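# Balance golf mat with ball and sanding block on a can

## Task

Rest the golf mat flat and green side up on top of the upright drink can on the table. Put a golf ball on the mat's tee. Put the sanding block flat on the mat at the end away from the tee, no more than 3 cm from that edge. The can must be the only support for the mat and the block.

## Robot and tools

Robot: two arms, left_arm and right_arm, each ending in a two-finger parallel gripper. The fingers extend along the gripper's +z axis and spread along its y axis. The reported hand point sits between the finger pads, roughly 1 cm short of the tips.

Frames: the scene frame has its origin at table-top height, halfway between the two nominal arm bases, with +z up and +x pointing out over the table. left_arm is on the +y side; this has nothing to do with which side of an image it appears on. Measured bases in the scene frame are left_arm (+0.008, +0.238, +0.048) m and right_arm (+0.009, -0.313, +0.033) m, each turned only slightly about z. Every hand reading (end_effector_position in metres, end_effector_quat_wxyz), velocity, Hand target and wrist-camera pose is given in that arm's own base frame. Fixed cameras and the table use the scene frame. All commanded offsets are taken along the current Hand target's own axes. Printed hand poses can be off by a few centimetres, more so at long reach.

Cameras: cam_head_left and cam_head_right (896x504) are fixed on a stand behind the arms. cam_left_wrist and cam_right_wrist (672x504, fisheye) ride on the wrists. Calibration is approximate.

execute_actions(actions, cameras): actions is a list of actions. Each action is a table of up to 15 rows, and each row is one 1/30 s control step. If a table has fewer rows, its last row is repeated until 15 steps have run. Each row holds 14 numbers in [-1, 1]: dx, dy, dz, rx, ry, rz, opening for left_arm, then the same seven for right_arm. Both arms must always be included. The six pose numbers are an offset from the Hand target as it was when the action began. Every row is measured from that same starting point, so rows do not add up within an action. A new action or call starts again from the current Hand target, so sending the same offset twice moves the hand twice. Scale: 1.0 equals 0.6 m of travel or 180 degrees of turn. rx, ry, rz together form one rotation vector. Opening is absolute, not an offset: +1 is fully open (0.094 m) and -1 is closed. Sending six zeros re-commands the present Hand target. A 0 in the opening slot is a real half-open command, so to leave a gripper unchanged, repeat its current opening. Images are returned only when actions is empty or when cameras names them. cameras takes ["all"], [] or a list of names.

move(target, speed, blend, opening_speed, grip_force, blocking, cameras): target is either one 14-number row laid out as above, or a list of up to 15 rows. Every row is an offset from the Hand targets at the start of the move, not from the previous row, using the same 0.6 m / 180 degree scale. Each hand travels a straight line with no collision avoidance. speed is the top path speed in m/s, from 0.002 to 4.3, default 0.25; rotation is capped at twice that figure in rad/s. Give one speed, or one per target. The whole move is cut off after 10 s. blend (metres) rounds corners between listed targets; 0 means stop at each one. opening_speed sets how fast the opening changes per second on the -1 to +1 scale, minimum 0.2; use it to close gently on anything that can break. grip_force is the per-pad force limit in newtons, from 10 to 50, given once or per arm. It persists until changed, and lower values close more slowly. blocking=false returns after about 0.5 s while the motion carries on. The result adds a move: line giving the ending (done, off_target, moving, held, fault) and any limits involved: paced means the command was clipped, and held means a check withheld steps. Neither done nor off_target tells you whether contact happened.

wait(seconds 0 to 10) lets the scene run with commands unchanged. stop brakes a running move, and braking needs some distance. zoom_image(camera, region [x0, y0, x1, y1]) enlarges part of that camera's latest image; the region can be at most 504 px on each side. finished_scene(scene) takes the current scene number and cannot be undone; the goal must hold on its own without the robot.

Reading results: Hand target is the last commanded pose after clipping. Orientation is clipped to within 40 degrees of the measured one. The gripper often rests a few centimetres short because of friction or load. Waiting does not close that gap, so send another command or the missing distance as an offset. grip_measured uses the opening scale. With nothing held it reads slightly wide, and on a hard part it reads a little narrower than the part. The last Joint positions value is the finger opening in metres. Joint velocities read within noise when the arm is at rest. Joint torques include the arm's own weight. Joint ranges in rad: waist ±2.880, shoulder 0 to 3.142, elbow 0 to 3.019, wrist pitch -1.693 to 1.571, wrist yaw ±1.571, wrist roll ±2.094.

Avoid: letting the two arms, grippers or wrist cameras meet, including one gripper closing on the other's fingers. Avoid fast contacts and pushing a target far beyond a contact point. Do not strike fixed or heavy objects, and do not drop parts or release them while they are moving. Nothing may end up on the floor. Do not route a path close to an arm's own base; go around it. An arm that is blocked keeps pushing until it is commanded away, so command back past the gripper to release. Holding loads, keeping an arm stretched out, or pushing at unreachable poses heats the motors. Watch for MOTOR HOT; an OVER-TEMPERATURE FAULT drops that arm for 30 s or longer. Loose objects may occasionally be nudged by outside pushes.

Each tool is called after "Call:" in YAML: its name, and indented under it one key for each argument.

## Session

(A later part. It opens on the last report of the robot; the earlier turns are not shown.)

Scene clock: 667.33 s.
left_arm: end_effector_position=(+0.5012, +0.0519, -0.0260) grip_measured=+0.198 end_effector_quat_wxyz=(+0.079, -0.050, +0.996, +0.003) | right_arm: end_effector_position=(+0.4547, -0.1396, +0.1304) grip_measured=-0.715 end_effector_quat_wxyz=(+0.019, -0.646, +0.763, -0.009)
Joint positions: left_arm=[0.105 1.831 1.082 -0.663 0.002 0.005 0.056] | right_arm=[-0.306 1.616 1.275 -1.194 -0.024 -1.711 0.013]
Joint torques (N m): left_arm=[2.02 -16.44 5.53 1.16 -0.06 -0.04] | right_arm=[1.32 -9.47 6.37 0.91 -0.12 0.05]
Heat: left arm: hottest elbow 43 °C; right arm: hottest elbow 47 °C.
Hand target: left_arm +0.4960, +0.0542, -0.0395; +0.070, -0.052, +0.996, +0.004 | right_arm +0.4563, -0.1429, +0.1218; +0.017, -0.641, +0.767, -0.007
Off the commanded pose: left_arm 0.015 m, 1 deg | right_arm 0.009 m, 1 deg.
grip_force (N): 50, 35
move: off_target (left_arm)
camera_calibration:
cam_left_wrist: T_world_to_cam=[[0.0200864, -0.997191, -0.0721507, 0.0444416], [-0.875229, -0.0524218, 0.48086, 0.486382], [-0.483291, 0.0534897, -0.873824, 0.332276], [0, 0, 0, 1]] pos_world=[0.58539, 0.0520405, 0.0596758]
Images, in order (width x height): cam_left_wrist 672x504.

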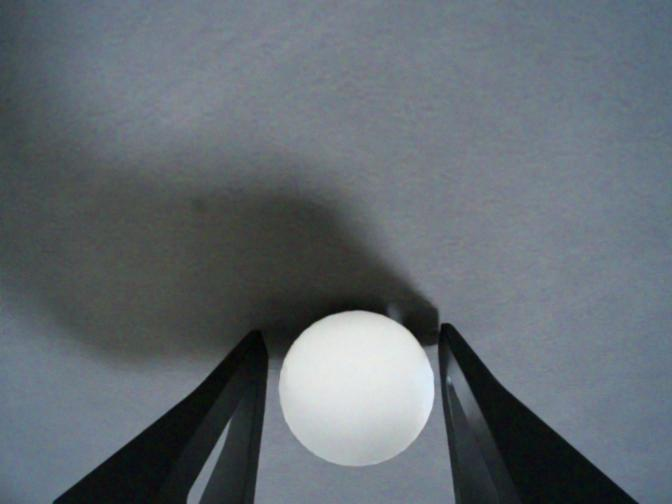

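Call:
move:
  target: [0, 0, 0, 0,0,0, -0.22, 0,0,0,0,0,0,-0.8]
  speed: 0.05
  opening_speed: 0.3
  cameras: ["cam_left_wrist"]

Scene clock: 670.67 s.
left_arm: end_effector_position=(+0.5012, +0.0519, -0.0260) grip_measured=-0.115 end_effector_quat_wxyz=(+0.079, -0.050, +0.996, +0.003) | right_arm: end_effector_position=(+0.4547, -0.1396, +0.1304) grip_measured=-0.715 end_effector_quat_wxyz=(+0.019, -0.646, +0.763, -0.009)
Joint positions: left_arm=[0.105 1.831 1.082 -0.663 0.002 0.005 0.042] | right_arm=[-0.306 1.616 1.275 -1.194 -0.024 -1.711 0.013]
Joint torques (N m): left_arm=[1.85 -16.21 5.49 1.17 -0.03 -0.02] | right_arm=[0.97 -8.59 6.39 0.76 -0.1 0.04]
Heat: left arm: hottest elbow 43 °C; right arm: hottest elbow 47 °C.
Hand target: left_arm +0.4959, +0.0542, -0.0395; +0.070, -0.052, +0.996, +0.004 | right_arm +0.4563, -0.1429, +0.1218; +0.017, -0.641, +0.767, -0.007
Off the commanded pose: left_arm 0.015 m, 1 deg | right_arm 0.009 m, 1 deg.
grip_force (N): 50, 35
move: off_target (left_arm)
camera_calibration:
cam_left_wrist: T_world_to_cam=[[0.0200864, -0.997191, -0.0721507, 0.0444416], [-0.875229, -0.0524218, 0.48086, 0.486382], [-0.483291, 0.0534897, -0.873824, 0.332276], [0, 0, 0, 1]] pos_world=[0.58539, 0.0520405, 0.0596758]
Images, in order (width x height): cam_left_wrist 672x504.

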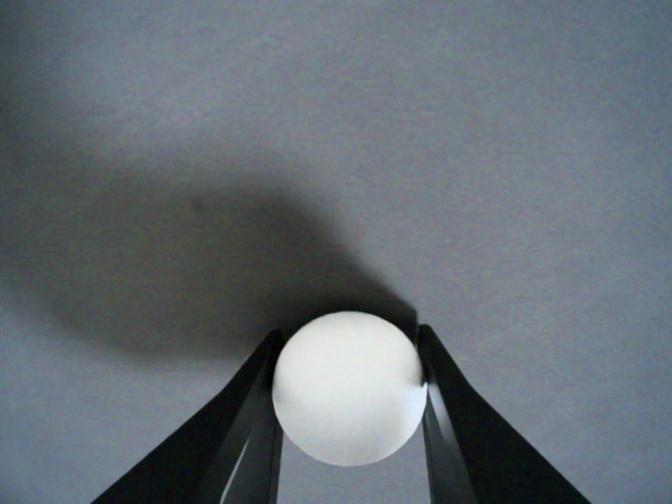

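Call:
move:
  target:
    - [-0.0233,0,-0.165,0,0,0,-0.22,0,0,0,0,0,0,-0.8]
    - [0.365,-0.453,-0.2193,0.0402,-0.0104,0.2522,-0.22,0,0,0,0,0,0,-0.8]
  speed: [0.1,0.2]
  blend: [0.03,0]
  cameras: ["cam_left_wrist","cam_head_left"]

Scene clock: 677.67 s.
left_arm: end_effector_position=(+0.2895, -0.2383, +0.0580) grip_measured=-0.115 end_effector_quat_wxyz=(+0.073, +0.343, +0.936, -0.028) | right_arm: end_effector_position=(+0.4547, -0.1396, +0.1304) grip_measured=-0.715 end_effector_quat_wxyz=(+0.019, -0.646, +0.763, -0.009)
Joint positions: left_arm=[-0.686 1.385 0.796 -0.825 0.004 0.016 0.042] | right_arm=[-0.306 1.616 1.275 -1.194 -0.024 -1.711 0.013]
Joint torques (N m): left_arm=[1.03 -12.45 6.68 1.24 -0.06 -0.11] | right_arm=[0.56 -9 6.49 0.99 -0.1 0.03]
Heat: left arm: hottest elbow 42 °C; right arm: hottest elbow 47 °C.
Hand target: left_arm +0.2900, -0.2405, +0.0599; +0.082, +0.341, +0.936, -0.030 | right_arm +0.4563, -0.1429, +0.1218; +0.017, -0.641, +0.767, -0.007
Off the commanded pose: left_arm 0.003 m, 1 deg | right_arm 0.009 m, 1 deg.
grip_force (N): 50, 35
move: done
camera_calibration:
cam_left_wrist: T_world_to_cam=[[-0.702841, -0.707667, -0.0722612, 0.0437046], [-0.64547, 0.591759, 0.482897, 0.332251], [-0.298969, 0.386042, -0.872691, 0.34475], [0, 0, 0, 1]] pos_world=[0.348245, -0.298772, 0.143576]
Images, in order (width x height): cam_head_left 896x504, cam_left_wrist 672x504.

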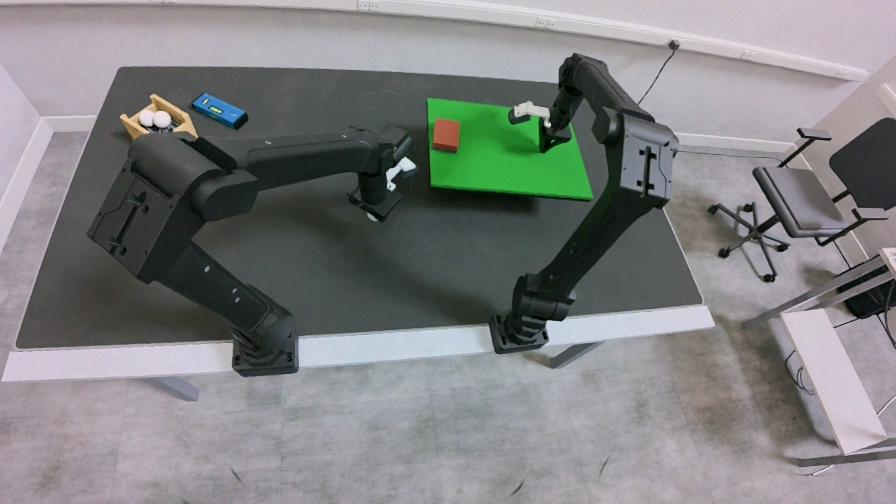

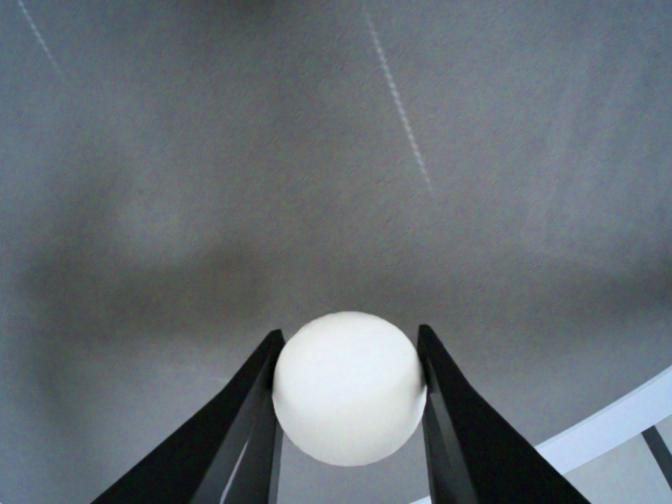

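Call:
move:
  target: [0.0252, 0, 0.1428,0,0,0, -0.22, 0,0,0,0,0,0,-0.8]
  speed: 0.07
  cameras: ["cam_left_wrist"]

Scene clock: 681.53 s.
left_arm: end_effector_position=(+0.2931, -0.2412, -0.0189) grip_measured=-0.115 end_effector_quat_wxyz=(+0.087, +0.342, +0.935, -0.032) | right_arm: end_effector_position=(+0.4547, -0.1396, +0.1304) grip_measured=-0.715 end_effector_quat_wxyz=(+0.019, -0.646, +0.763, -0.009)
Joint positions: left_arm=[-0.686 1.546 0.701 -0.539 0.003 0.016 0.042] | right_arm=[-0.306 1.616 1.275 -1.194 -0.024 -1.711 0.013]
Joint torques (N m): left_arm=[0.91 -11.05 5.31 1.26 -0.08 -0.11] | right_arm=[1.26 -9.35 6.35 0.69 -0.07 0.07]
Heat: left arm: hottest elbow 42 °C; right arm: hottest elbow 47 °C.
Hand target: left_arm +0.2902, -0.2405, -0.0270; +0.082, +0.341, +0.936, -0.030 | right_arm +0.4563, -0.1429, +0.1218; +0.017, -0.641, +0.767, -0.007
Off the commanded pose: left_arm 0.009 m, 1 deg | right_arm 0.009 m, 1 deg.
grip_force (N): 50, 35
move: done
camera_calibration:
cam_left_wrist: T_world_to_cam=[[-0.700813, -0.709364, -0.0752626, 0.0375831], [-0.656406, 0.59997, 0.457348, 0.378112], [-0.279271, 0.369918, -0.886097, 0.269811], [0, 0, 0, 1]] pos_world=[0.349884, -0.300004, 0.0689782]
Images, in order (width x height): cam_left_wrist 672x504.

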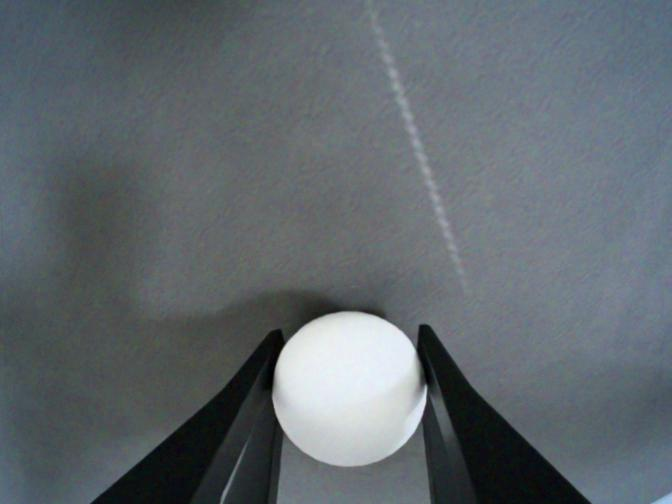

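Call:
move:
  target: [0.0023, 0, 0.0131,0,0,0, -0.22, 0,0,0,0,0,0,-0.8]
  speed: 0.04
  cameras: ["cam_left_wrist"]

Scene clock: 683.17 s.
left_arm: end_effector_position=(+0.2937, -0.2416, -0.0263) grip_measured=-0.115 end_effector_quat_wxyz=(+0.088, +0.342, +0.935, -0.032) | right_arm: end_effector_position=(+0.4547, -0.1396, +0.1304) grip_measured=-0.715 end_effector_quat_wxyz=(+0.019, -0.646, +0.763, -0.009)
Joint positions: left_arm=[-0.686 1.566 0.696 -0.513 0.003 0.016 0.042] | right_arm=[-0.306 1.616 1.275 -1.194 -0.024 -1.711 0.013]
Joint torques (N m): left_arm=[0.97 -10.87 5.08 1.29 -0.09 -0.1] | right_arm=[1.32 -9.29 6.34 0.77 -0.09 0.04]
Heat: left arm: hottest elbow 42 °C; right arm: hottest elbow 47 °C.
Hand target: left_arm +0.2901, -0.2405, -0.0351; +0.082, +0.341, +0.936, -0.030 | right_arm +0.4563, -0.1429, +0.1218; +0.017, -0.641, +0.767, -0.007
Off the commanded pose: left_arm 0.009 m, 1 deg | right_arm 0.009 m, 1 deg.
grip_force (N): 50, 35
move: done
camera_calibration:
cam_left_wrist: T_world_to_cam=[[-0.700743, -0.709409, -0.07548, 0.0370835], [-0.656939, 0.600393, 0.456026, 0.382371], [-0.278192, 0.369143, -0.88676, 0.263149], [0, 0, 0, 1]] pos_world=[0.350386, -0.300405, 0.0617783]
Images, in order (width x height): cam_left_wrist 672x504.

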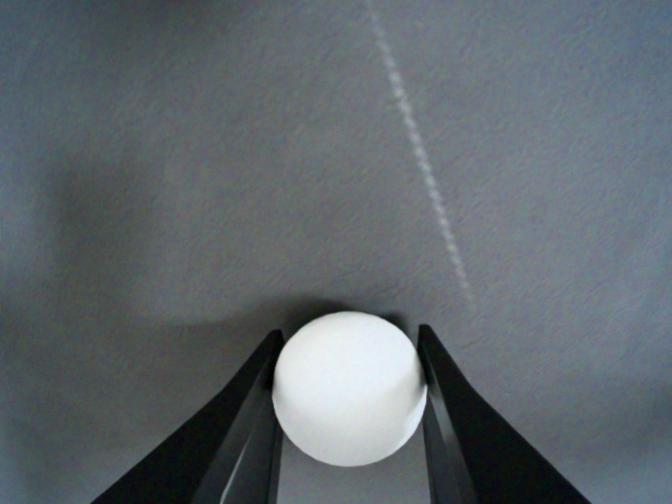

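Call:
move:
  target: [0.0015, 0, 0.008,0,0,0, -0.22, 0,0,0,0,0,0,-0.8]
  speed: 0.03
  cameras: ["cam_left_wrist"]

Scene clock: 684.63 s.
left_arm: end_effector_position=(+0.2952, -0.2428, -0.0298) grip_measured=-0.115 end_effector_quat_wxyz=(+0.090, +0.342, +0.935, -0.033) | right_arm: end_effector_position=(+0.4547, -0.1396, +0.1304) grip_measured=-0.715 end_effector_quat_wxyz=(+0.019, -0.646, +0.763, -0.009)
Joint positions: left_arm=[-0.686 1.578 0.696 -0.497 0.003 0.016 0.042] | right_arm=[-0.306 1.616 1.275 -1.194 -0.024 -1.711 0.013]
Joint torques (N m): left_arm=[1.08 -11.05 4.85 1.33 -0.07 -0.1] | right_arm=[0.5 -8.41 6.23 0.77 -0.11 0.04]
Heat: left arm: hottest elbow 42 °C; right arm: hottest elbow 47 °C.
Hand target: left_arm +0.2901, -0.2405, -0.0399; +0.082, +0.341, +0.936, -0.030 | right_arm +0.4563, -0.1429, +0.1218; +0.017, -0.641, +0.767, -0.007
Off the commanded pose: left_arm 0.012 m, 1 deg | right_arm 0.009 m, 1 deg.
grip_force (N): 50, 35
move: off_target (left_arm)
camera_calibration:
cam_left_wrist: T_world_to_cam=[[-0.700523, -0.709596, -0.075771, 0.0368576], [-0.658264, 0.601517, 0.452621, 0.386229], [-0.275601, 0.366949, -0.888478, 0.259547], [0, 0, 0, 1]] pos_world=[0.351591, -0.301409, 0.0585788]
Images, in order (width x height): cam_left_wrist 672x504.

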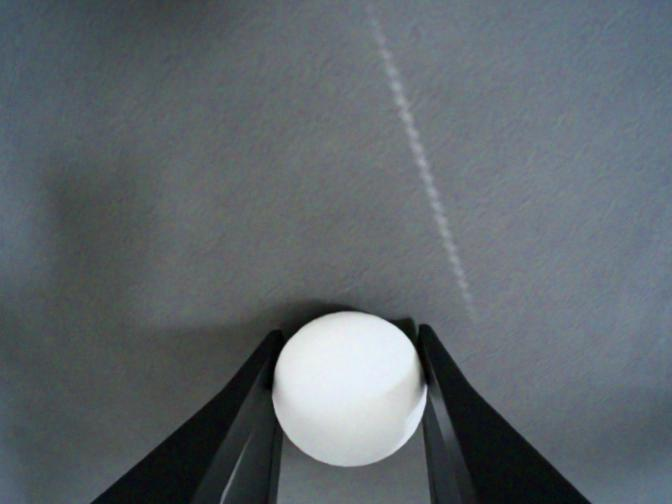

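Call:
move:
  target: [0,0,0,0,0,0, 0.1, 0,0,0,0,0,0,-0.8]
  speed: 0.03
  opening_speed: 0.2
  cameras: ["cam_left_wrist"]

Scene clock: 687.40 s.
left_arm: end_effector_position=(+0.2952, -0.2428, -0.0298) grip_measured=+0.097 end_effector_quat_wxyz=(+0.090, +0.342, +0.935, -0.033) | right_arm: end_effector_position=(+0.4547, -0.1396, +0.1304) grip_measured=-0.715 end_effector_quat_wxyz=(+0.019, -0.646, +0.763, -0.009)
Joint positions: left_arm=[-0.686 1.578 0.696 -0.497 0.003 0.016 0.052] | right_arm=[-0.306 1.616 1.275 -1.194 -0.024 -1.711 0.013]
Joint torques (N m): left_arm=[1.14 -10.93 4.77 1.4 -0.08 -0.12] | right_arm=[0.73 -8.7 6.65 0.96 -0.09 0.08]
Heat: left arm: hottest elbow 42 °C; right arm: hottest elbow 47 °C.
Hand target: left_arm +0.2901, -0.2405, -0.0399; +0.082, +0.341, +0.936, -0.030 | right_arm +0.4563, -0.1429, +0.1218; +0.017, -0.641, +0.767, -0.007
Off the commanded pose: left_arm 0.011 m, 1 deg | right_arm 0.009 m, 1 deg.
grip_force (N): 50, 35
move: off_target (left_arm)
camera_calibration:
cam_left_wrist: T_world_to_cam=[[-0.700523, -0.709596, -0.075771, 0.0368576], [-0.658264, 0.601517, 0.452621, 0.386229], [-0.275601, 0.366949, -0.888478, 0.259547], [0, 0, 0, 1]] pos_world=[0.351591, -0.301409, 0.0585788]
Images, in order (width x height): cam_left_wrist 672x504.

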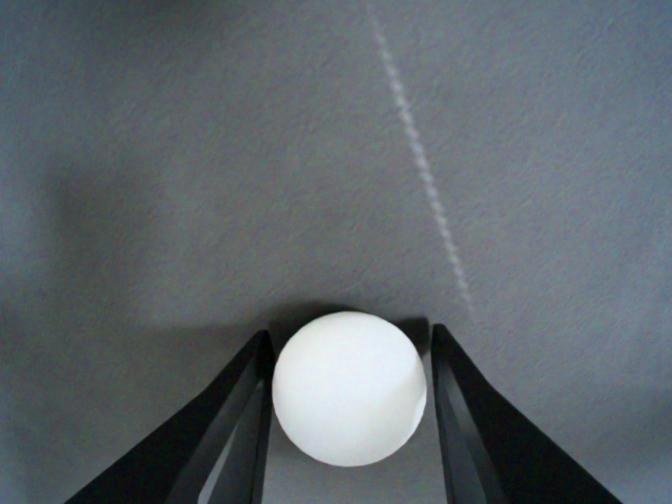

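Call:
move:
  target:
    - [0,0,0,0,0,0, 0.45, 0,0,0,0,0,0,-0.8]
    - [-0.0232,0,-0.1313,0,0,0,0.45,0,0,0,0,0,0,-0.8]
    - [0.1717,0.4128,-0.5215,0,0,0,0.45,0,0,0,0,0,0,-0.8]
  speed: [0.05,0.07,0.25]
  blend: [0,0.03,0]
  cameras: ["all"]

Scene clock: 697.30 s.
left_arm: end_effector_position=(+0.3181, +0.0446, +0.2342) grip_measured=+0.448 end_effector_quat_wxyz=(+0.071, +0.340, +0.937, -0.036) | right_arm: end_effector_position=(+0.4547, -0.1396, +0.1304) grip_measured=-0.715 end_effector_quat_wxyz=(+0.019, -0.646, +0.763, -0.009)
Joint positions: left_arm=[0.215 1.122 1.065 -1.432 0.137 0.905 0.068] | right_arm=[-0.306 1.616 1.275 -1.194 -0.024 -1.711 0.013]
Joint torques (N m): left_arm=[1.9 -7.53 11.9 -0.1 0.35 0.05] | right_arm=[1.2 -9.29 6.53 0.94 -0.05 0.04]
Heat: left arm: hottest elbow 42 °C; right arm: hottest elbow 47 °C.
Hand target: left_arm +0.3298, +0.0495, +0.2502; +0.082, +0.341, +0.936, -0.030 | right_arm +0.4563, -0.1429, +0.1218; +0.017, -0.641, +0.767, -0.007
Off the commanded pose: left_arm 0.021 m, 1 deg | right_arm 0.009 m, 1 deg.
grip_force (N): 50, 35
move: off_target (left_arm)
camera_calibration:
cam_left_wrist: T_world_to_cam=[[-0.700158, -0.711891, -0.0546831, 0.271857], [-0.643435, 0.595922, 0.480487, 0.0980071], [-0.309467, 0.371602, -0.875295, 0.402383], [0, 0, 0, 1]] pos_world=[0.377929, -0.0143982, 0.319979]
cam_right_wrist: T_world_to_cam=[[0.968153, -0.25031, -0.00493372, -0.471642], [-0.206037, -0.807799, 0.552276, -0.0540442], [-0.142226, -0.533672, -0.833646, 0.219115], [0, 0, 0, 1]] pos_world=[0.47665, -0.0447778, 0.210185]

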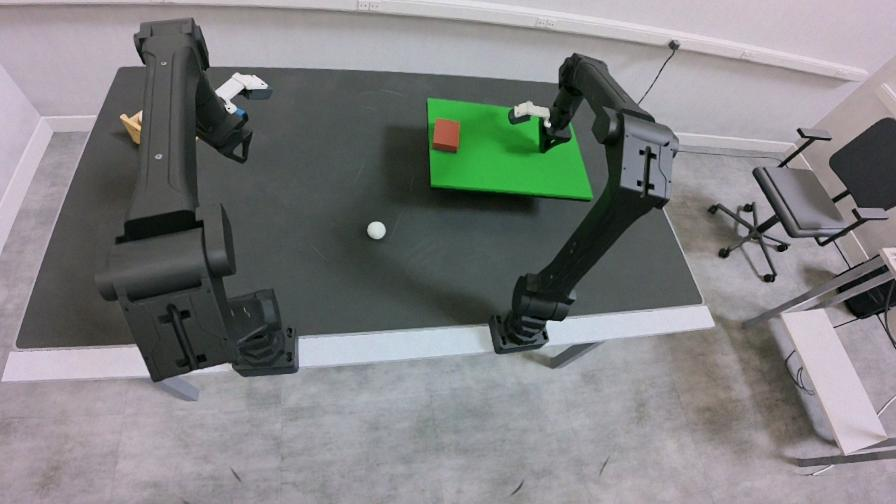

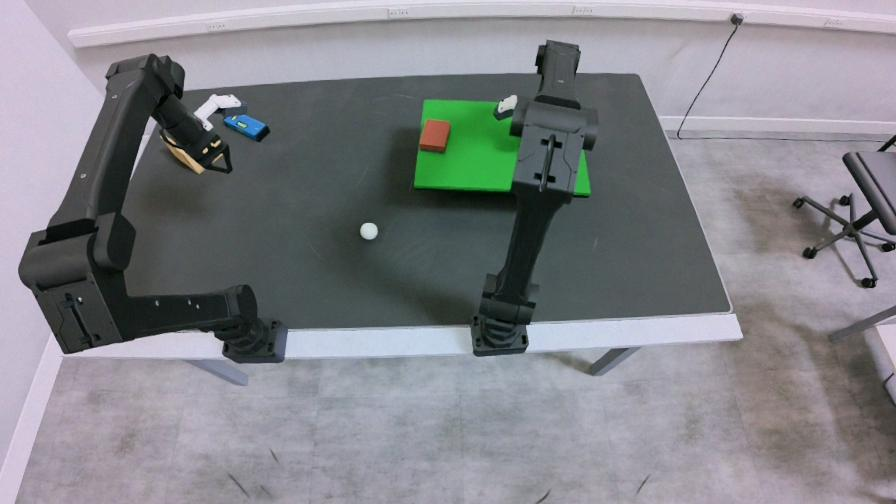

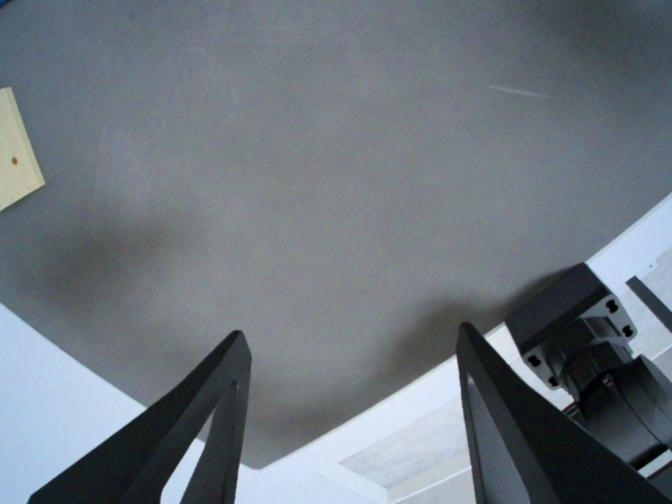

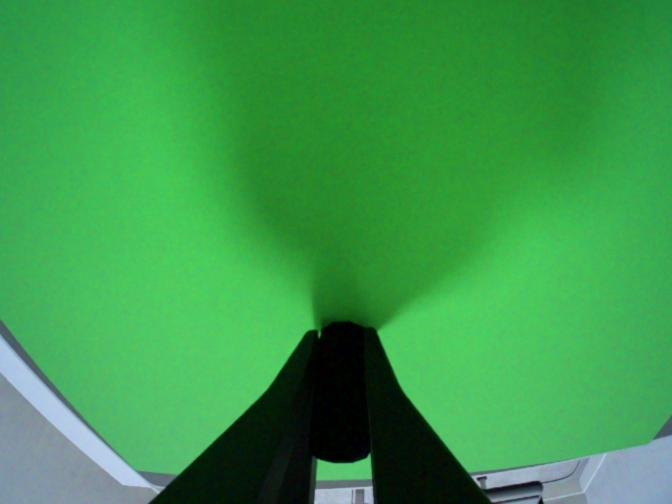

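Call:
move:
  target: [0,0,0,0,0,0,0.45,0,0,0,0,0,0,0.2]
  speed: 0.03
  opening_speed: 0.3
  cameras: ["cam_right_wrist","cam_head_left"]

Scene clock: 705.00 s.
left_arm: end_effector_position=(+0.3181, +0.0445, +0.2342) grip_measured=+0.448 end_effector_quat_wxyz=(+0.071, +0.340, +0.937, -0.036) | right_arm: end_effector_position=(+0.4547, -0.1396, +0.1304) grip_measured=+0.197 end_effector_quat_wxyz=(+0.019, -0.646, +0.763, -0.009)
Joint positions: left_arm=[0.215 1.122 1.065 -1.432 0.137 0.906 0.068] | right_arm=[-0.306 1.616 1.275 -1.194 -0.024 -1.711 0.056]
Joint torques (N m): left_arm=[2.08 -7.41 11.99 -0.05 0.34 0.03] | right_arm=[0.26 -9.47 6.39 0.85 -0.06 0.06]
Heat: left arm: hottest elbow 42 °C; right arm: hottest elbow 47 °C.
Hand target: left_arm +0.3299, +0.0495, +0.2502; +0.082, +0.341, +0.936, -0.030 | right_arm +0.4563, -0.1429, +0.1218; +0.017, -0.641, +0.767, -0.007
Off the commanded pose: left_arm 0.020 m, 1 deg | right_arm 0.009 m, 1 deg.
grip_force (N): 50, 35
move: off_target (left_arm)
camera_calibration:
cam_right_wrist: T_world_to_cam=[[0.968153, -0.25031, -0.00493372, -0.471642], [-0.206037, -0.807799, 0.552276, -0.0540442], [-0.142226, -0.533672, -0.833646, 0.219115], [0, 0, 0, 1]] pos_world=[0.47665, -0.0447778, 0.210185]
Images, in order (width x height): cam_head_left 896x504, cam_right_wrist 672x504.

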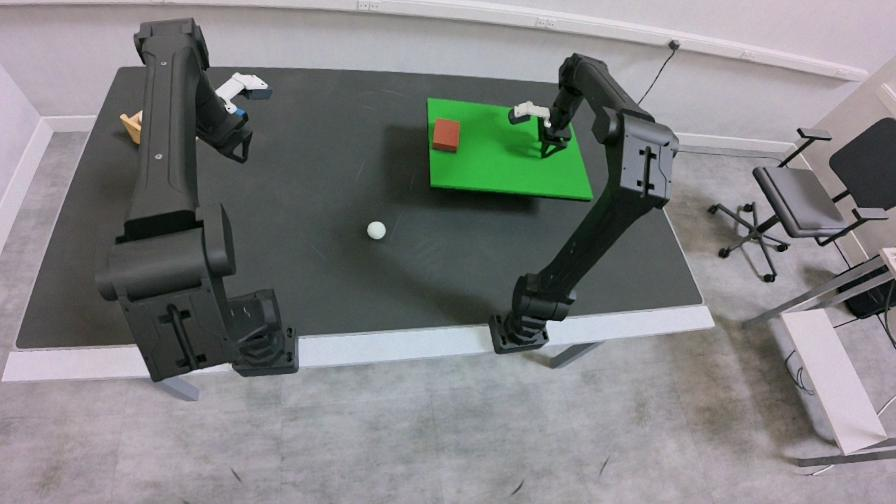

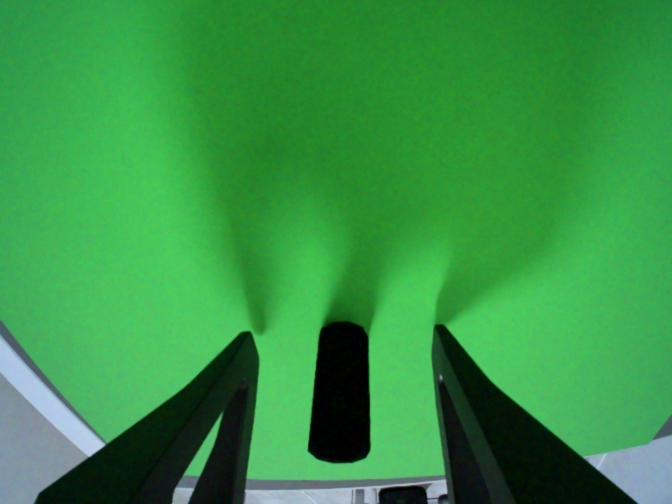

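Call:
move:
  target: [0,0,0,0,0,0,0.45,-0.0037,-0.007,-0.2162,0,0,0,0.2]
  speed: 0.06
  cameras: ["cam_right_wrist","cam_head_left"]

Scene clock: 709.17 s.
left_arm: end_effector_position=(+0.3181, +0.0445, +0.2342) grip_measured=+0.448 end_effector_quat_wxyz=(+0.071, +0.340, +0.937, -0.036) | right_arm: end_effector_position=(+0.4456, -0.1368, +0.2215) grip_measured=+0.198 end_effector_quat_wxyz=(+0.001, -0.646, +0.763, +0.021)
Joint positions: left_arm=[0.215 1.122 1.065 -1.432 0.137 0.906 0.068] | right_arm=[-0.306 1.584 1.481 -1.502 -0.024 -1.711 0.056]
Joint torques (N m): left_arm=[1.85 -7.36 12.01 -0.12 0.36 0.03] | right_arm=[1.03 -11.87 10.81 -0.43 -0.06 0.09]
Heat: left arm: hottest elbow 42 °C; right arm: hottest elbow 48 °C.
Hand target: left_arm +0.3299, +0.0495, +0.2502; +0.082, +0.341, +0.936, -0.030 | right_arm +0.4562, -0.1430, +0.2516; +0.017, -0.641, +0.767, -0.007
Off the commanded pose: left_arm 0.020 m, 1 deg | right_arm 0.033 m, 4 deg.
grip_force (N): 50, 35
move: off_target (left_arm, right_arm)
camera_calibration:
cam_right_wrist: T_world_to_cam=[[0.965529, -0.249492, -0.0742177, -0.445181], [-0.169603, -0.819293, 0.547717, -0.120746], [-0.197457, -0.516249, -0.833365, 0.322273], [0, 0, 0, 1]] pos_world=[0.472991, -0.0436222, 0.301665]
Images, in order (width x height): cam_head_left 896x504, cam_right_wrist 672x504.

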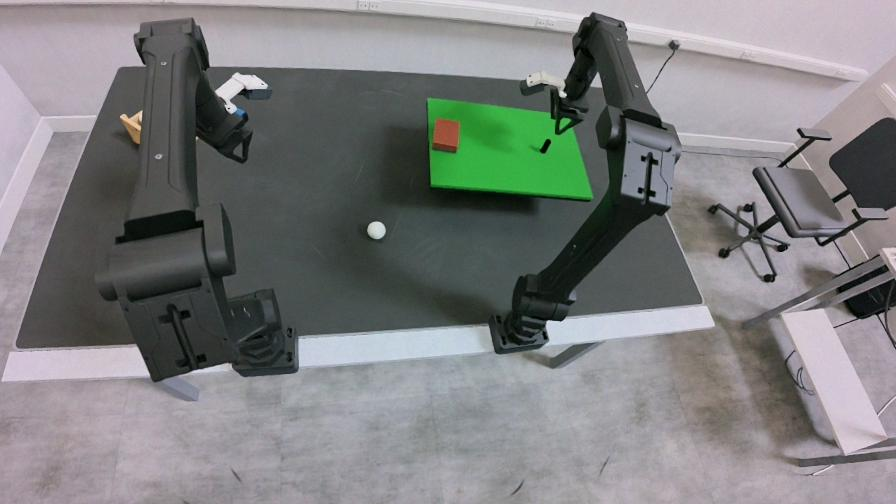

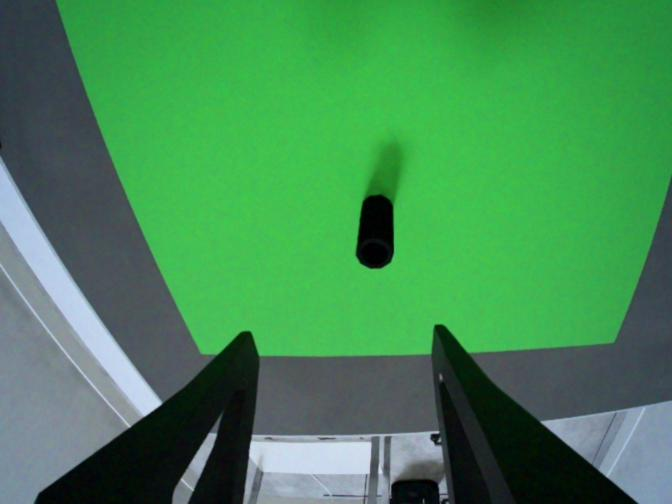

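Call:
move:
  target:
    - [0,0,0,0,0,0,0.45,-0.5583,0.313,-0.034,0,0,0,0.2]
    - [0,0,0,0,0,0,0.45,-0.6848,0.392,0.2513,0,0,0,0.2]
  speed: 0.2
  blend: [0.05,0]
  cameras: ["all"]

Scene clock: 716.03 s.
left_arm: end_effector_position=(+0.3181, +0.0445, +0.2342) grip_measured=+0.448 end_effector_quat_wxyz=(+0.071, +0.340, +0.937, -0.036) | right_arm: end_effector_position=(+0.3023, +0.3006, +0.1040) grip_measured=+0.198 end_effector_quat_wxyz=(+0.015, -0.644, +0.765, -0.006)
Joint positions: left_arm=[0.215 1.122 1.065 -1.432 0.137 0.906 0.068] | right_arm=[0.79 1.526 1.093 -1.111 0.015 -0.609 0.056]
Joint torques (N m): left_arm=[1.9 -7.65 11.95 -0.16 0.31 0.05] | right_arm=[2.02 -7.88 6.53 0.79 0.02 0.07]
Heat: left arm: hottest elbow 43 °C; right arm: hottest elbow 48 °C.
Hand target: left_arm +0.3299, +0.0495, +0.2502; +0.082, +0.341, +0.936, -0.030 | right_arm +0.3031, +0.3049, +0.1007; +0.017, -0.641, +0.767, -0.007
Off the commanded pose: left_arm 0.020 m, 1 deg | right_arm 0.005 m, 0 deg.
grip_force (N): 50, 35
move: off_target (left_arm)
camera_calibration:
cam_left_wrist: T_world_to_cam=[[-0.700686, -0.711378, -0.0545934, 0.271971], [-0.643063, 0.596545, 0.480213, 0.0978508], [-0.309046, 0.371586, -0.875451, 0.40233], [0, 0, 0, 1]] pos_world=[0.377829, -0.0143987, 0.320079]
cam_right_wrist: T_world_to_cam=[[0.966246, -0.257173, -0.0152065, -0.210419], [-0.205587, -0.805309, 0.556068, 0.283471], [-0.155252, -0.534172, -0.830998, 0.414209], [0, 0, 0, 1]] pos_world=[0.325901, 0.395426, 0.183378]

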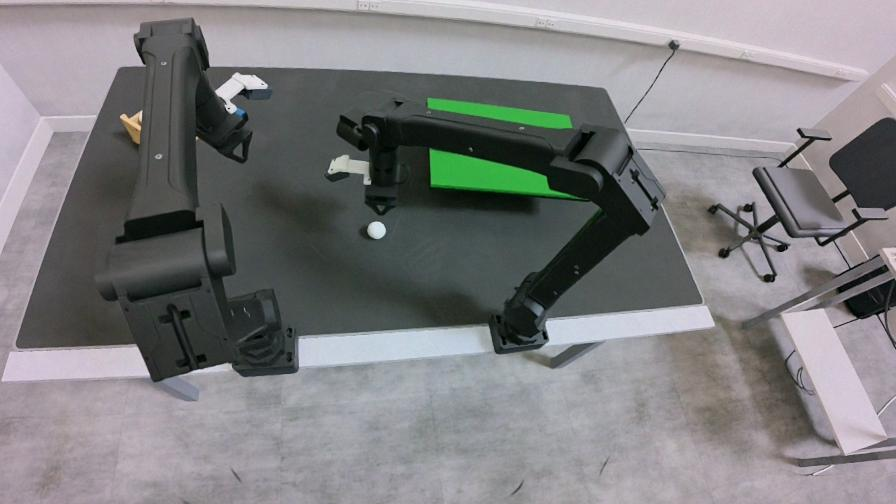

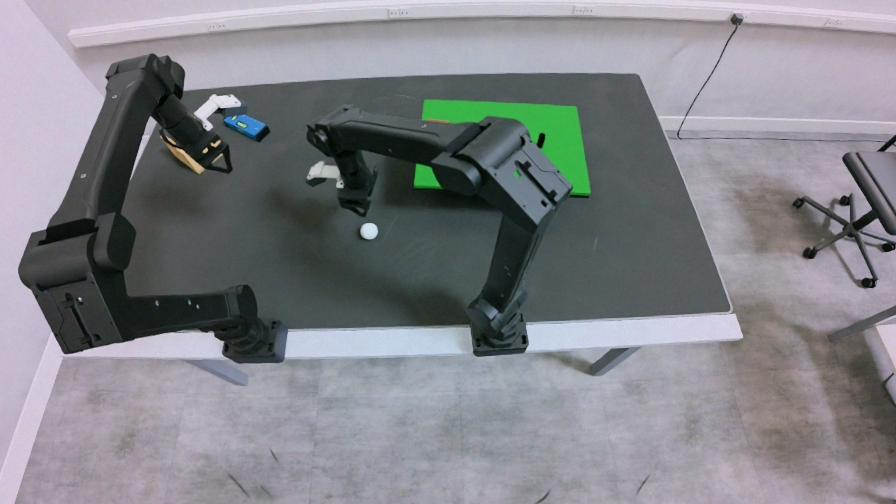

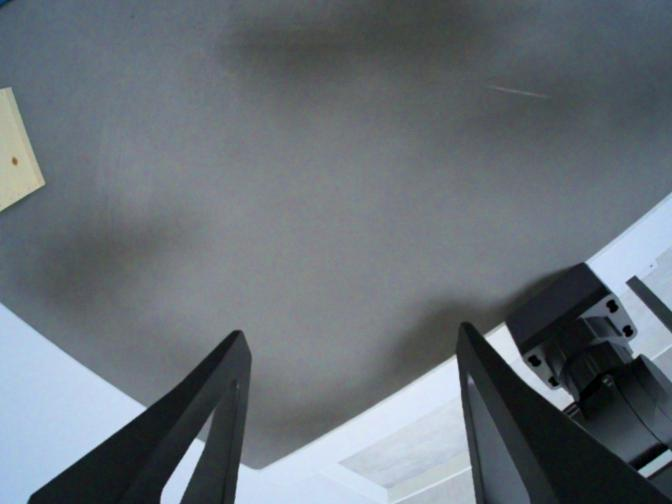

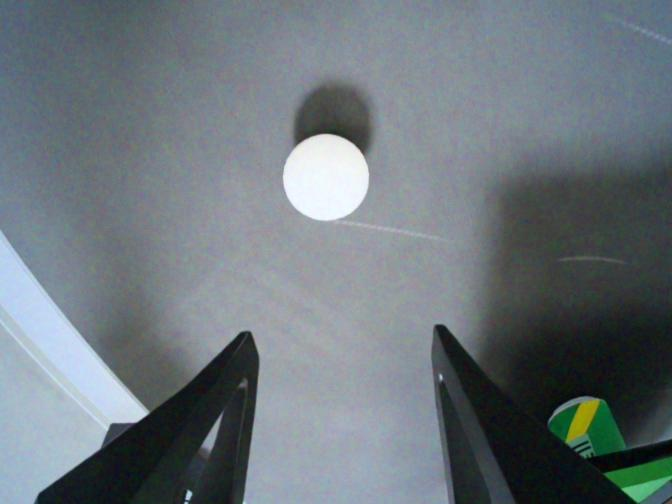

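Call:
move:
  target: [0,0,0,0,0,0,0.45,-0.022,0.0152,0.1238,0,0,0,0.2]
  speed: 0.1
  cameras: ["cam_right_wrist"]

Scene clock: 719.87 s.
left_arm: end_effector_position=(+0.3181, +0.0445, +0.2342) grip_measured=+0.448 end_effector_quat_wxyz=(+0.071, +0.340, +0.937, -0.036) | right_arm: end_effector_position=(+0.3012, +0.3167, +0.0324) grip_measured=+0.198 end_effector_quat_wxyz=(+0.018, -0.642, +0.766, -0.006)
Joint positions: left_arm=[0.215 1.122 1.065 -1.432 0.137 0.906 0.068] | right_arm=[0.818 1.647 1.024 -0.914 0.016 -0.578 0.056]
Joint torques (N m): left_arm=[2.02 -7.59 12.04 -0.12 0.34 0.02] | right_arm=[2.2 -8.41 5.29 0.96 0.04 0.07]
Heat: left arm: hottest elbow 43 °C; right arm: hottest elbow 47 °C.
Hand target: left_arm +0.3299, +0.0495, +0.2502; +0.082, +0.341, +0.936, -0.030 | right_arm +0.2991, +0.3204, +0.0263; +0.017, -0.641, +0.767, -0.007
Off the commanded pose: left_arm 0.020 m, 1 deg | right_arm 0.007 m, 0 deg.
grip_force (N): 50, 35
move: off_target (left_arm)
camera_calibration:
cam_right_wrist: T_world_to_cam=[[0.965406, -0.260486, -0.0117874, -0.205058], [-0.211041, -0.807107, 0.551399, 0.338421], [-0.153145, -0.529836, -0.834159, 0.361224], [0, 0, 0, 1]] pos_world=[0.324705, 0.411117, 0.112296]
Images, in order (width x height): cam_right_wrist 672x504.

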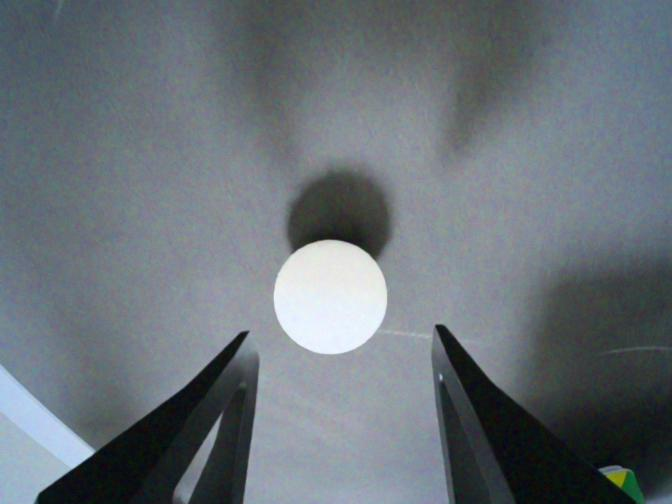

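Call:
move:
  target: [0,0,0,0,0,0,0.45,0.0113,0.011,0.0793,0,0,0,0.2]
  speed: 0.06
  cameras: ["cam_right_wrist"]

Scene clock: 722.67 s.
left_arm: end_effector_position=(+0.3181, +0.0445, +0.2342) grip_measured=+0.448 end_effector_quat_wxyz=(+0.071, +0.340, +0.937, -0.036) | right_arm: end_effector_position=(+0.2964, +0.3128, -0.0147) grip_measured=+0.198 end_effector_quat_wxyz=(+0.019, -0.642, +0.767, -0.006)
Joint positions: left_arm=[0.215 1.122 1.065 -1.432 0.137 0.906 0.068] | right_arm=[0.82 1.717 0.96 -0.778 0.016 -0.575 0.056]
Joint torques (N m): left_arm=[2.08 -7.53 12 -0.06 0.33 0.05] | right_arm=[2.37 -9.41 4.71 0.95 -0.07 0.09]
Heat: left arm: hottest elbow 44 °C; right arm: hottest elbow 47 °C.
Hand target: left_arm +0.3299, +0.0495, +0.2502; +0.082, +0.341, +0.936, -0.030 | right_arm +0.2930, +0.3155, -0.0216; +0.017, -0.641, +0.767, -0.007
Off the commanded pose: left_arm 0.020 m, 1 deg | right_arm 0.008 m, 0 deg.
grip_force (N): 50, 35
move: off_target (left_arm)
camera_calibration:
cam_right_wrist: T_world_to_cam=[[0.965137, -0.261532, -0.0105741, -0.201613], [-0.212935, -0.808012, 0.54934, 0.361006], [-0.152214, -0.527937, -0.835532, 0.318301], [0, 0, 0, 1]] pos_world=[0.319906, 0.407012, 0.0655039]
Images, in order (width x height): cam_right_wrist 672x504.

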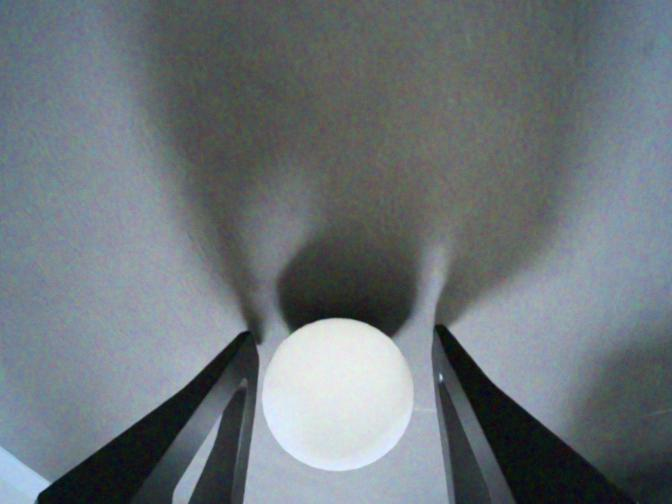

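Call:
move:
  target: [0,0,0,0,0,0,0.45,0,0,0,0,0,0,-0.22]
  speed: 0.06
  opening_speed: 0.3
  cameras: ["cam_right_wrist"]

Scene clock: 726.03 s.
left_arm: end_effector_position=(+0.3181, +0.0445, +0.2342) grip_measured=+0.448 end_effector_quat_wxyz=(+0.071, +0.340, +0.937, -0.036) | right_arm: end_effector_position=(+0.2965, +0.3129, -0.0147) grip_measured=-0.122 end_effector_quat_wxyz=(+0.019, -0.642, +0.767, -0.006)
Joint positions: left_arm=[0.215 1.122 1.065 -1.432 0.137 0.906 0.068] | right_arm=[0.82 1.717 0.96 -0.777 0.016 -0.575 0.041]
Joint torques (N m): left_arm=[1.79 -7.47 11.96 -0.03 0.32 0.03] | right_arm=[2.67 -8.53 4.89 1.03 0.02 0.08]
Heat: left arm: hottest elbow 44 °C; right arm: hottest elbow 47 °C.
Hand target: left_arm +0.3299, +0.0495, +0.2502; +0.082, +0.341, +0.936, -0.030 | right_arm +0.2931, +0.3155, -0.0216; +0.017, -0.641, +0.767, -0.007
Off the commanded pose: left_arm 0.020 m, 1 deg | right_arm 0.008 m, 0 deg.
grip_force (N): 50, 35
move: off_target (left_arm)
camera_calibration:
cam_right_wrist: T_world_to_cam=[[0.965137, -0.261551, -0.0100916, -0.201733], [-0.213228, -0.808012, 0.549227, 0.361128], [-0.151805, -0.527927, -0.835612, 0.318187], [0, 0, 0, 1]] pos_world=[0.320005, 0.407012, 0.0655039]
Images, in order (width x height): cam_right_wrist 672x504.

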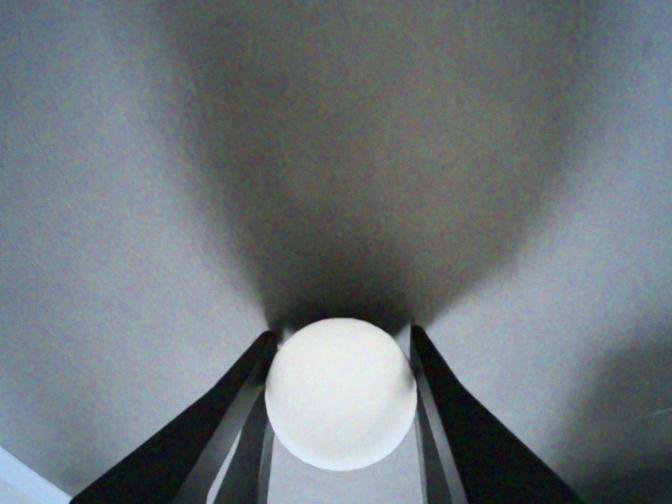

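Call:
move:
  target:
    - [0,0,0,0,0,0,0.45,0.0405,-0.036,-0.3325,0,0,0,-0.22]
    - [0,0,0,0,0,0,0.45,0.2462,-0.1582,-0.482,0,0,0,-0.22]
    - [0,0,0,0,0,0,0.45,0.6783,-0.4188,-0.4725,0,0,0,-0.22]
  speed: [0.12,0.2,0.2]
  blend: [0.04,0.05,0]
  cameras: ["all"]

Scene clock: 737.03 s.
left_arm: end_effector_position=(+0.3181, +0.0445, +0.2342) grip_measured=+0.448 end_effector_quat_wxyz=(+0.071, +0.340, +0.937, -0.036) | right_arm: end_effector_position=(+0.4439, -0.1286, +0.2455) grip_measured=-0.122 end_effector_quat_wxyz=(+0.007, -0.637, +0.771, +0.007)
Joint positions: left_arm=[0.215 1.122 1.065 -1.432 0.137 0.906 0.068] | right_arm=[-0.288 1.549 1.504 -1.53 -0.019 -1.668 0.041]
Joint torques (N m): left_arm=[2.02 -7.65 11.92 -0.12 0.32 0.03] | right_arm=[1.08 -8 11.34 -0.27 -0.25 -0.18]
Heat: left arm: hottest elbow 45 °C; right arm: hottest elbow 47 °C.
Hand target: left_arm +0.3299, +0.0495, +0.2502; +0.082, +0.341, +0.936, -0.030 | right_arm +0.4581, -0.1330, +0.2626; +0.017, -0.641, +0.767, -0.007
Off the commanded pose: left_arm 0.020 m, 1 deg | right_arm 0.023 m, 2 deg.
grip_force (N): 50, 35
move: off_target (left_arm, right_arm)
camera_calibration:
cam_left_wrist: T_world_to_cam=[[-0.700686, -0.711378, -0.0545934, 0.271971], [-0.643063, 0.596545, 0.480213, 0.0978508], [-0.309046, 0.371586, -0.875451, 0.40233], [0, 0, 0, 1]] pos_world=[0.377829, -0.0143987, 0.320079]
cam_right_wrist: T_world_to_cam=[[0.9605, -0.274525, -0.0455607, -0.447611], [-0.204333, -0.806895, 0.554228, -0.112039], [-0.188912, -0.523026, -0.831117, 0.340881], [0, 0, 0, 1]] pos_world=[0.471433, -0.0349952, 0.325014]

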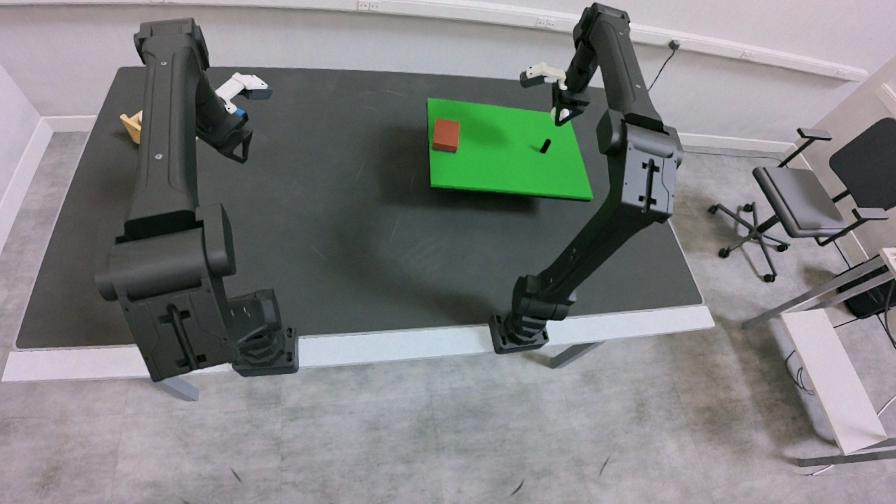

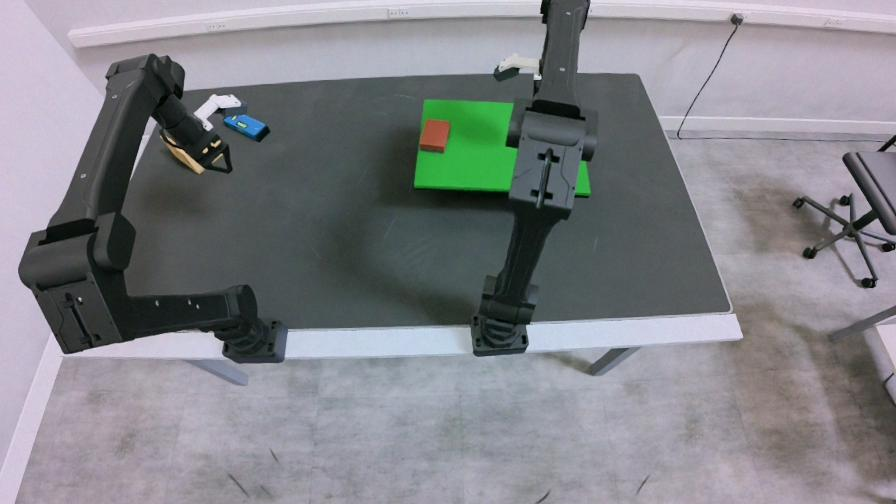

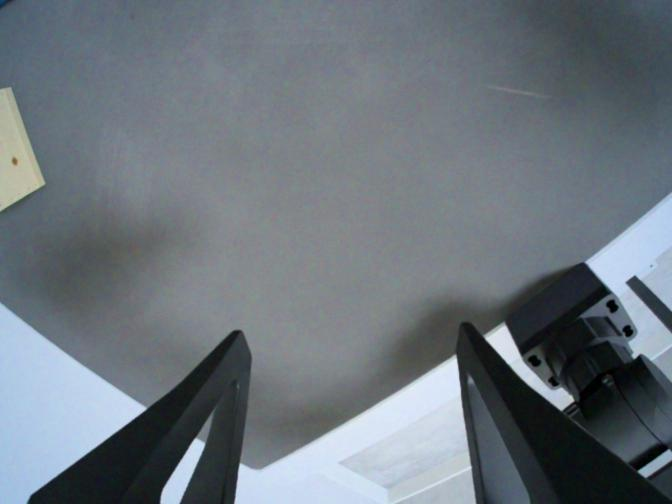

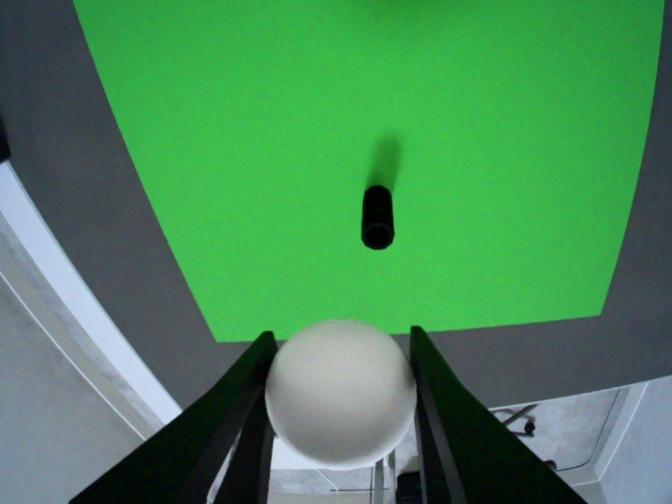

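Call:
move:
  target:
    - [-0.2045,-0.3612,0.0872,-0.161,-0.186,0.2176,0.0,0,0,0,0,0,0,-0.22]
    - [-0.2885,-0.5212,0.336,-0.3222,-0.3724,0.4351,0.0,0,0,0,0,0,0,-0.22]
  speed: 0.22
  blend: [0.03,0]
  cameras: ["cam_left_wrist","cam_head_left"]

Scene clock: 744.90 s.
left_arm: end_effector_position=(+0.2819, -0.3204, +0.0809) grip_measured=+0.002 end_effector_quat_wxyz=(+0.641, +0.675, +0.268, +0.249) | right_arm: end_effector_position=(+0.4438, -0.1286, +0.2455) grip_measured=-0.122 end_effector_quat_wxyz=(+0.006, -0.637, +0.771, +0.007)
Joint positions: left_arm=[-0.866 1.846 0.246 1.545 -0.043 1.561 0.047] | right_arm=[-0.288 1.549 1.504 -1.53 -0.019 -1.669 0.041]
Joint torques (N m): left_arm=[1.85 -9.7 2.48 3.07 0.11 -0.07] | right_arm=[1.55 -9.52 11.23 -0.25 -0.23 -0.2]
Heat: left arm: hottest elbow 45 °C; right arm: hottest elbow 49 °C.
Hand target: left_arm +0.2863, -0.3223, +0.0819; +0.658, +0.658, +0.259, +0.260 | right_arm +0.4580, -0.1330, +0.2626; +0.017, -0.641, +0.767, -0.007
Off the commanded pose: left_arm 0.005 m, 3 deg | right_arm 0.023 m, 2 deg.
joint sent to its limit (left arm) — joint 4 (wrist pitch), upper limit. The joint targets still meet the commanded pose.
grip_force (N): 50, 35
move: off_target (left_arm, right_arm)
camera_calibration:
cam_left_wrist: T_world_to_cam=[[0.0644524, 0.0521927, -0.996555, 0.08389], [0.162406, 0.984769, 0.0620791, 0.297032], [0.984617, -0.165848, 0.0549943, -0.21963], [0, 0, 0, 1]] pos_world=[0.162605, -0.333312, 0.0772399]
Images, in order (width x height): cam_head_left 896x504, cam_left_wrist 672x504.

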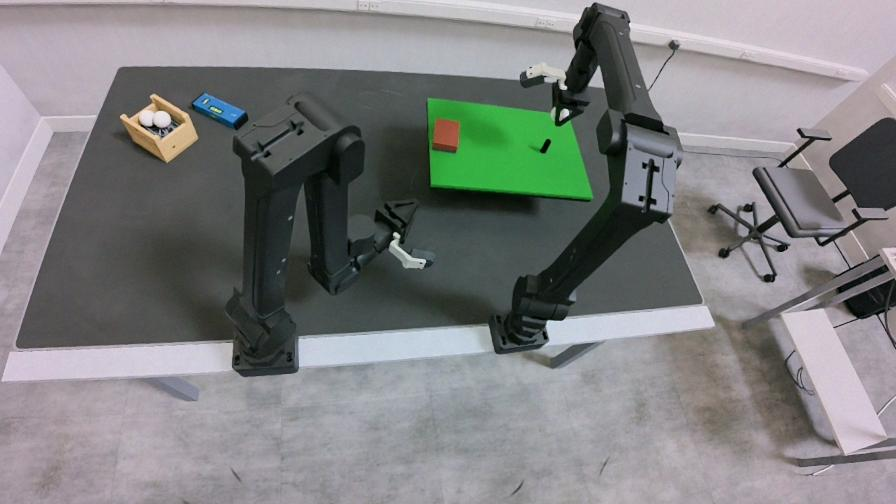

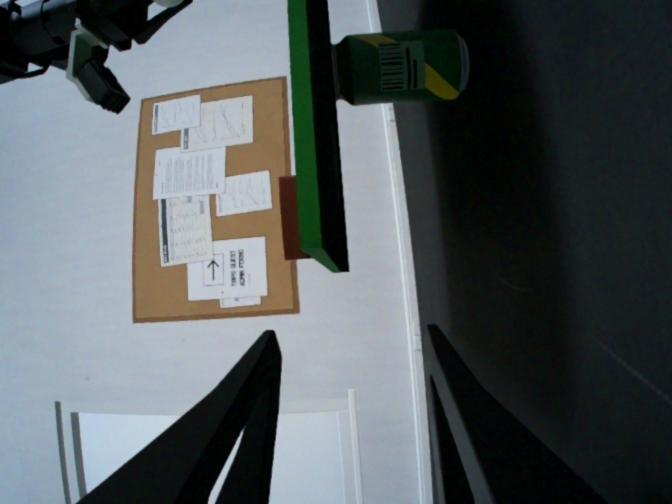

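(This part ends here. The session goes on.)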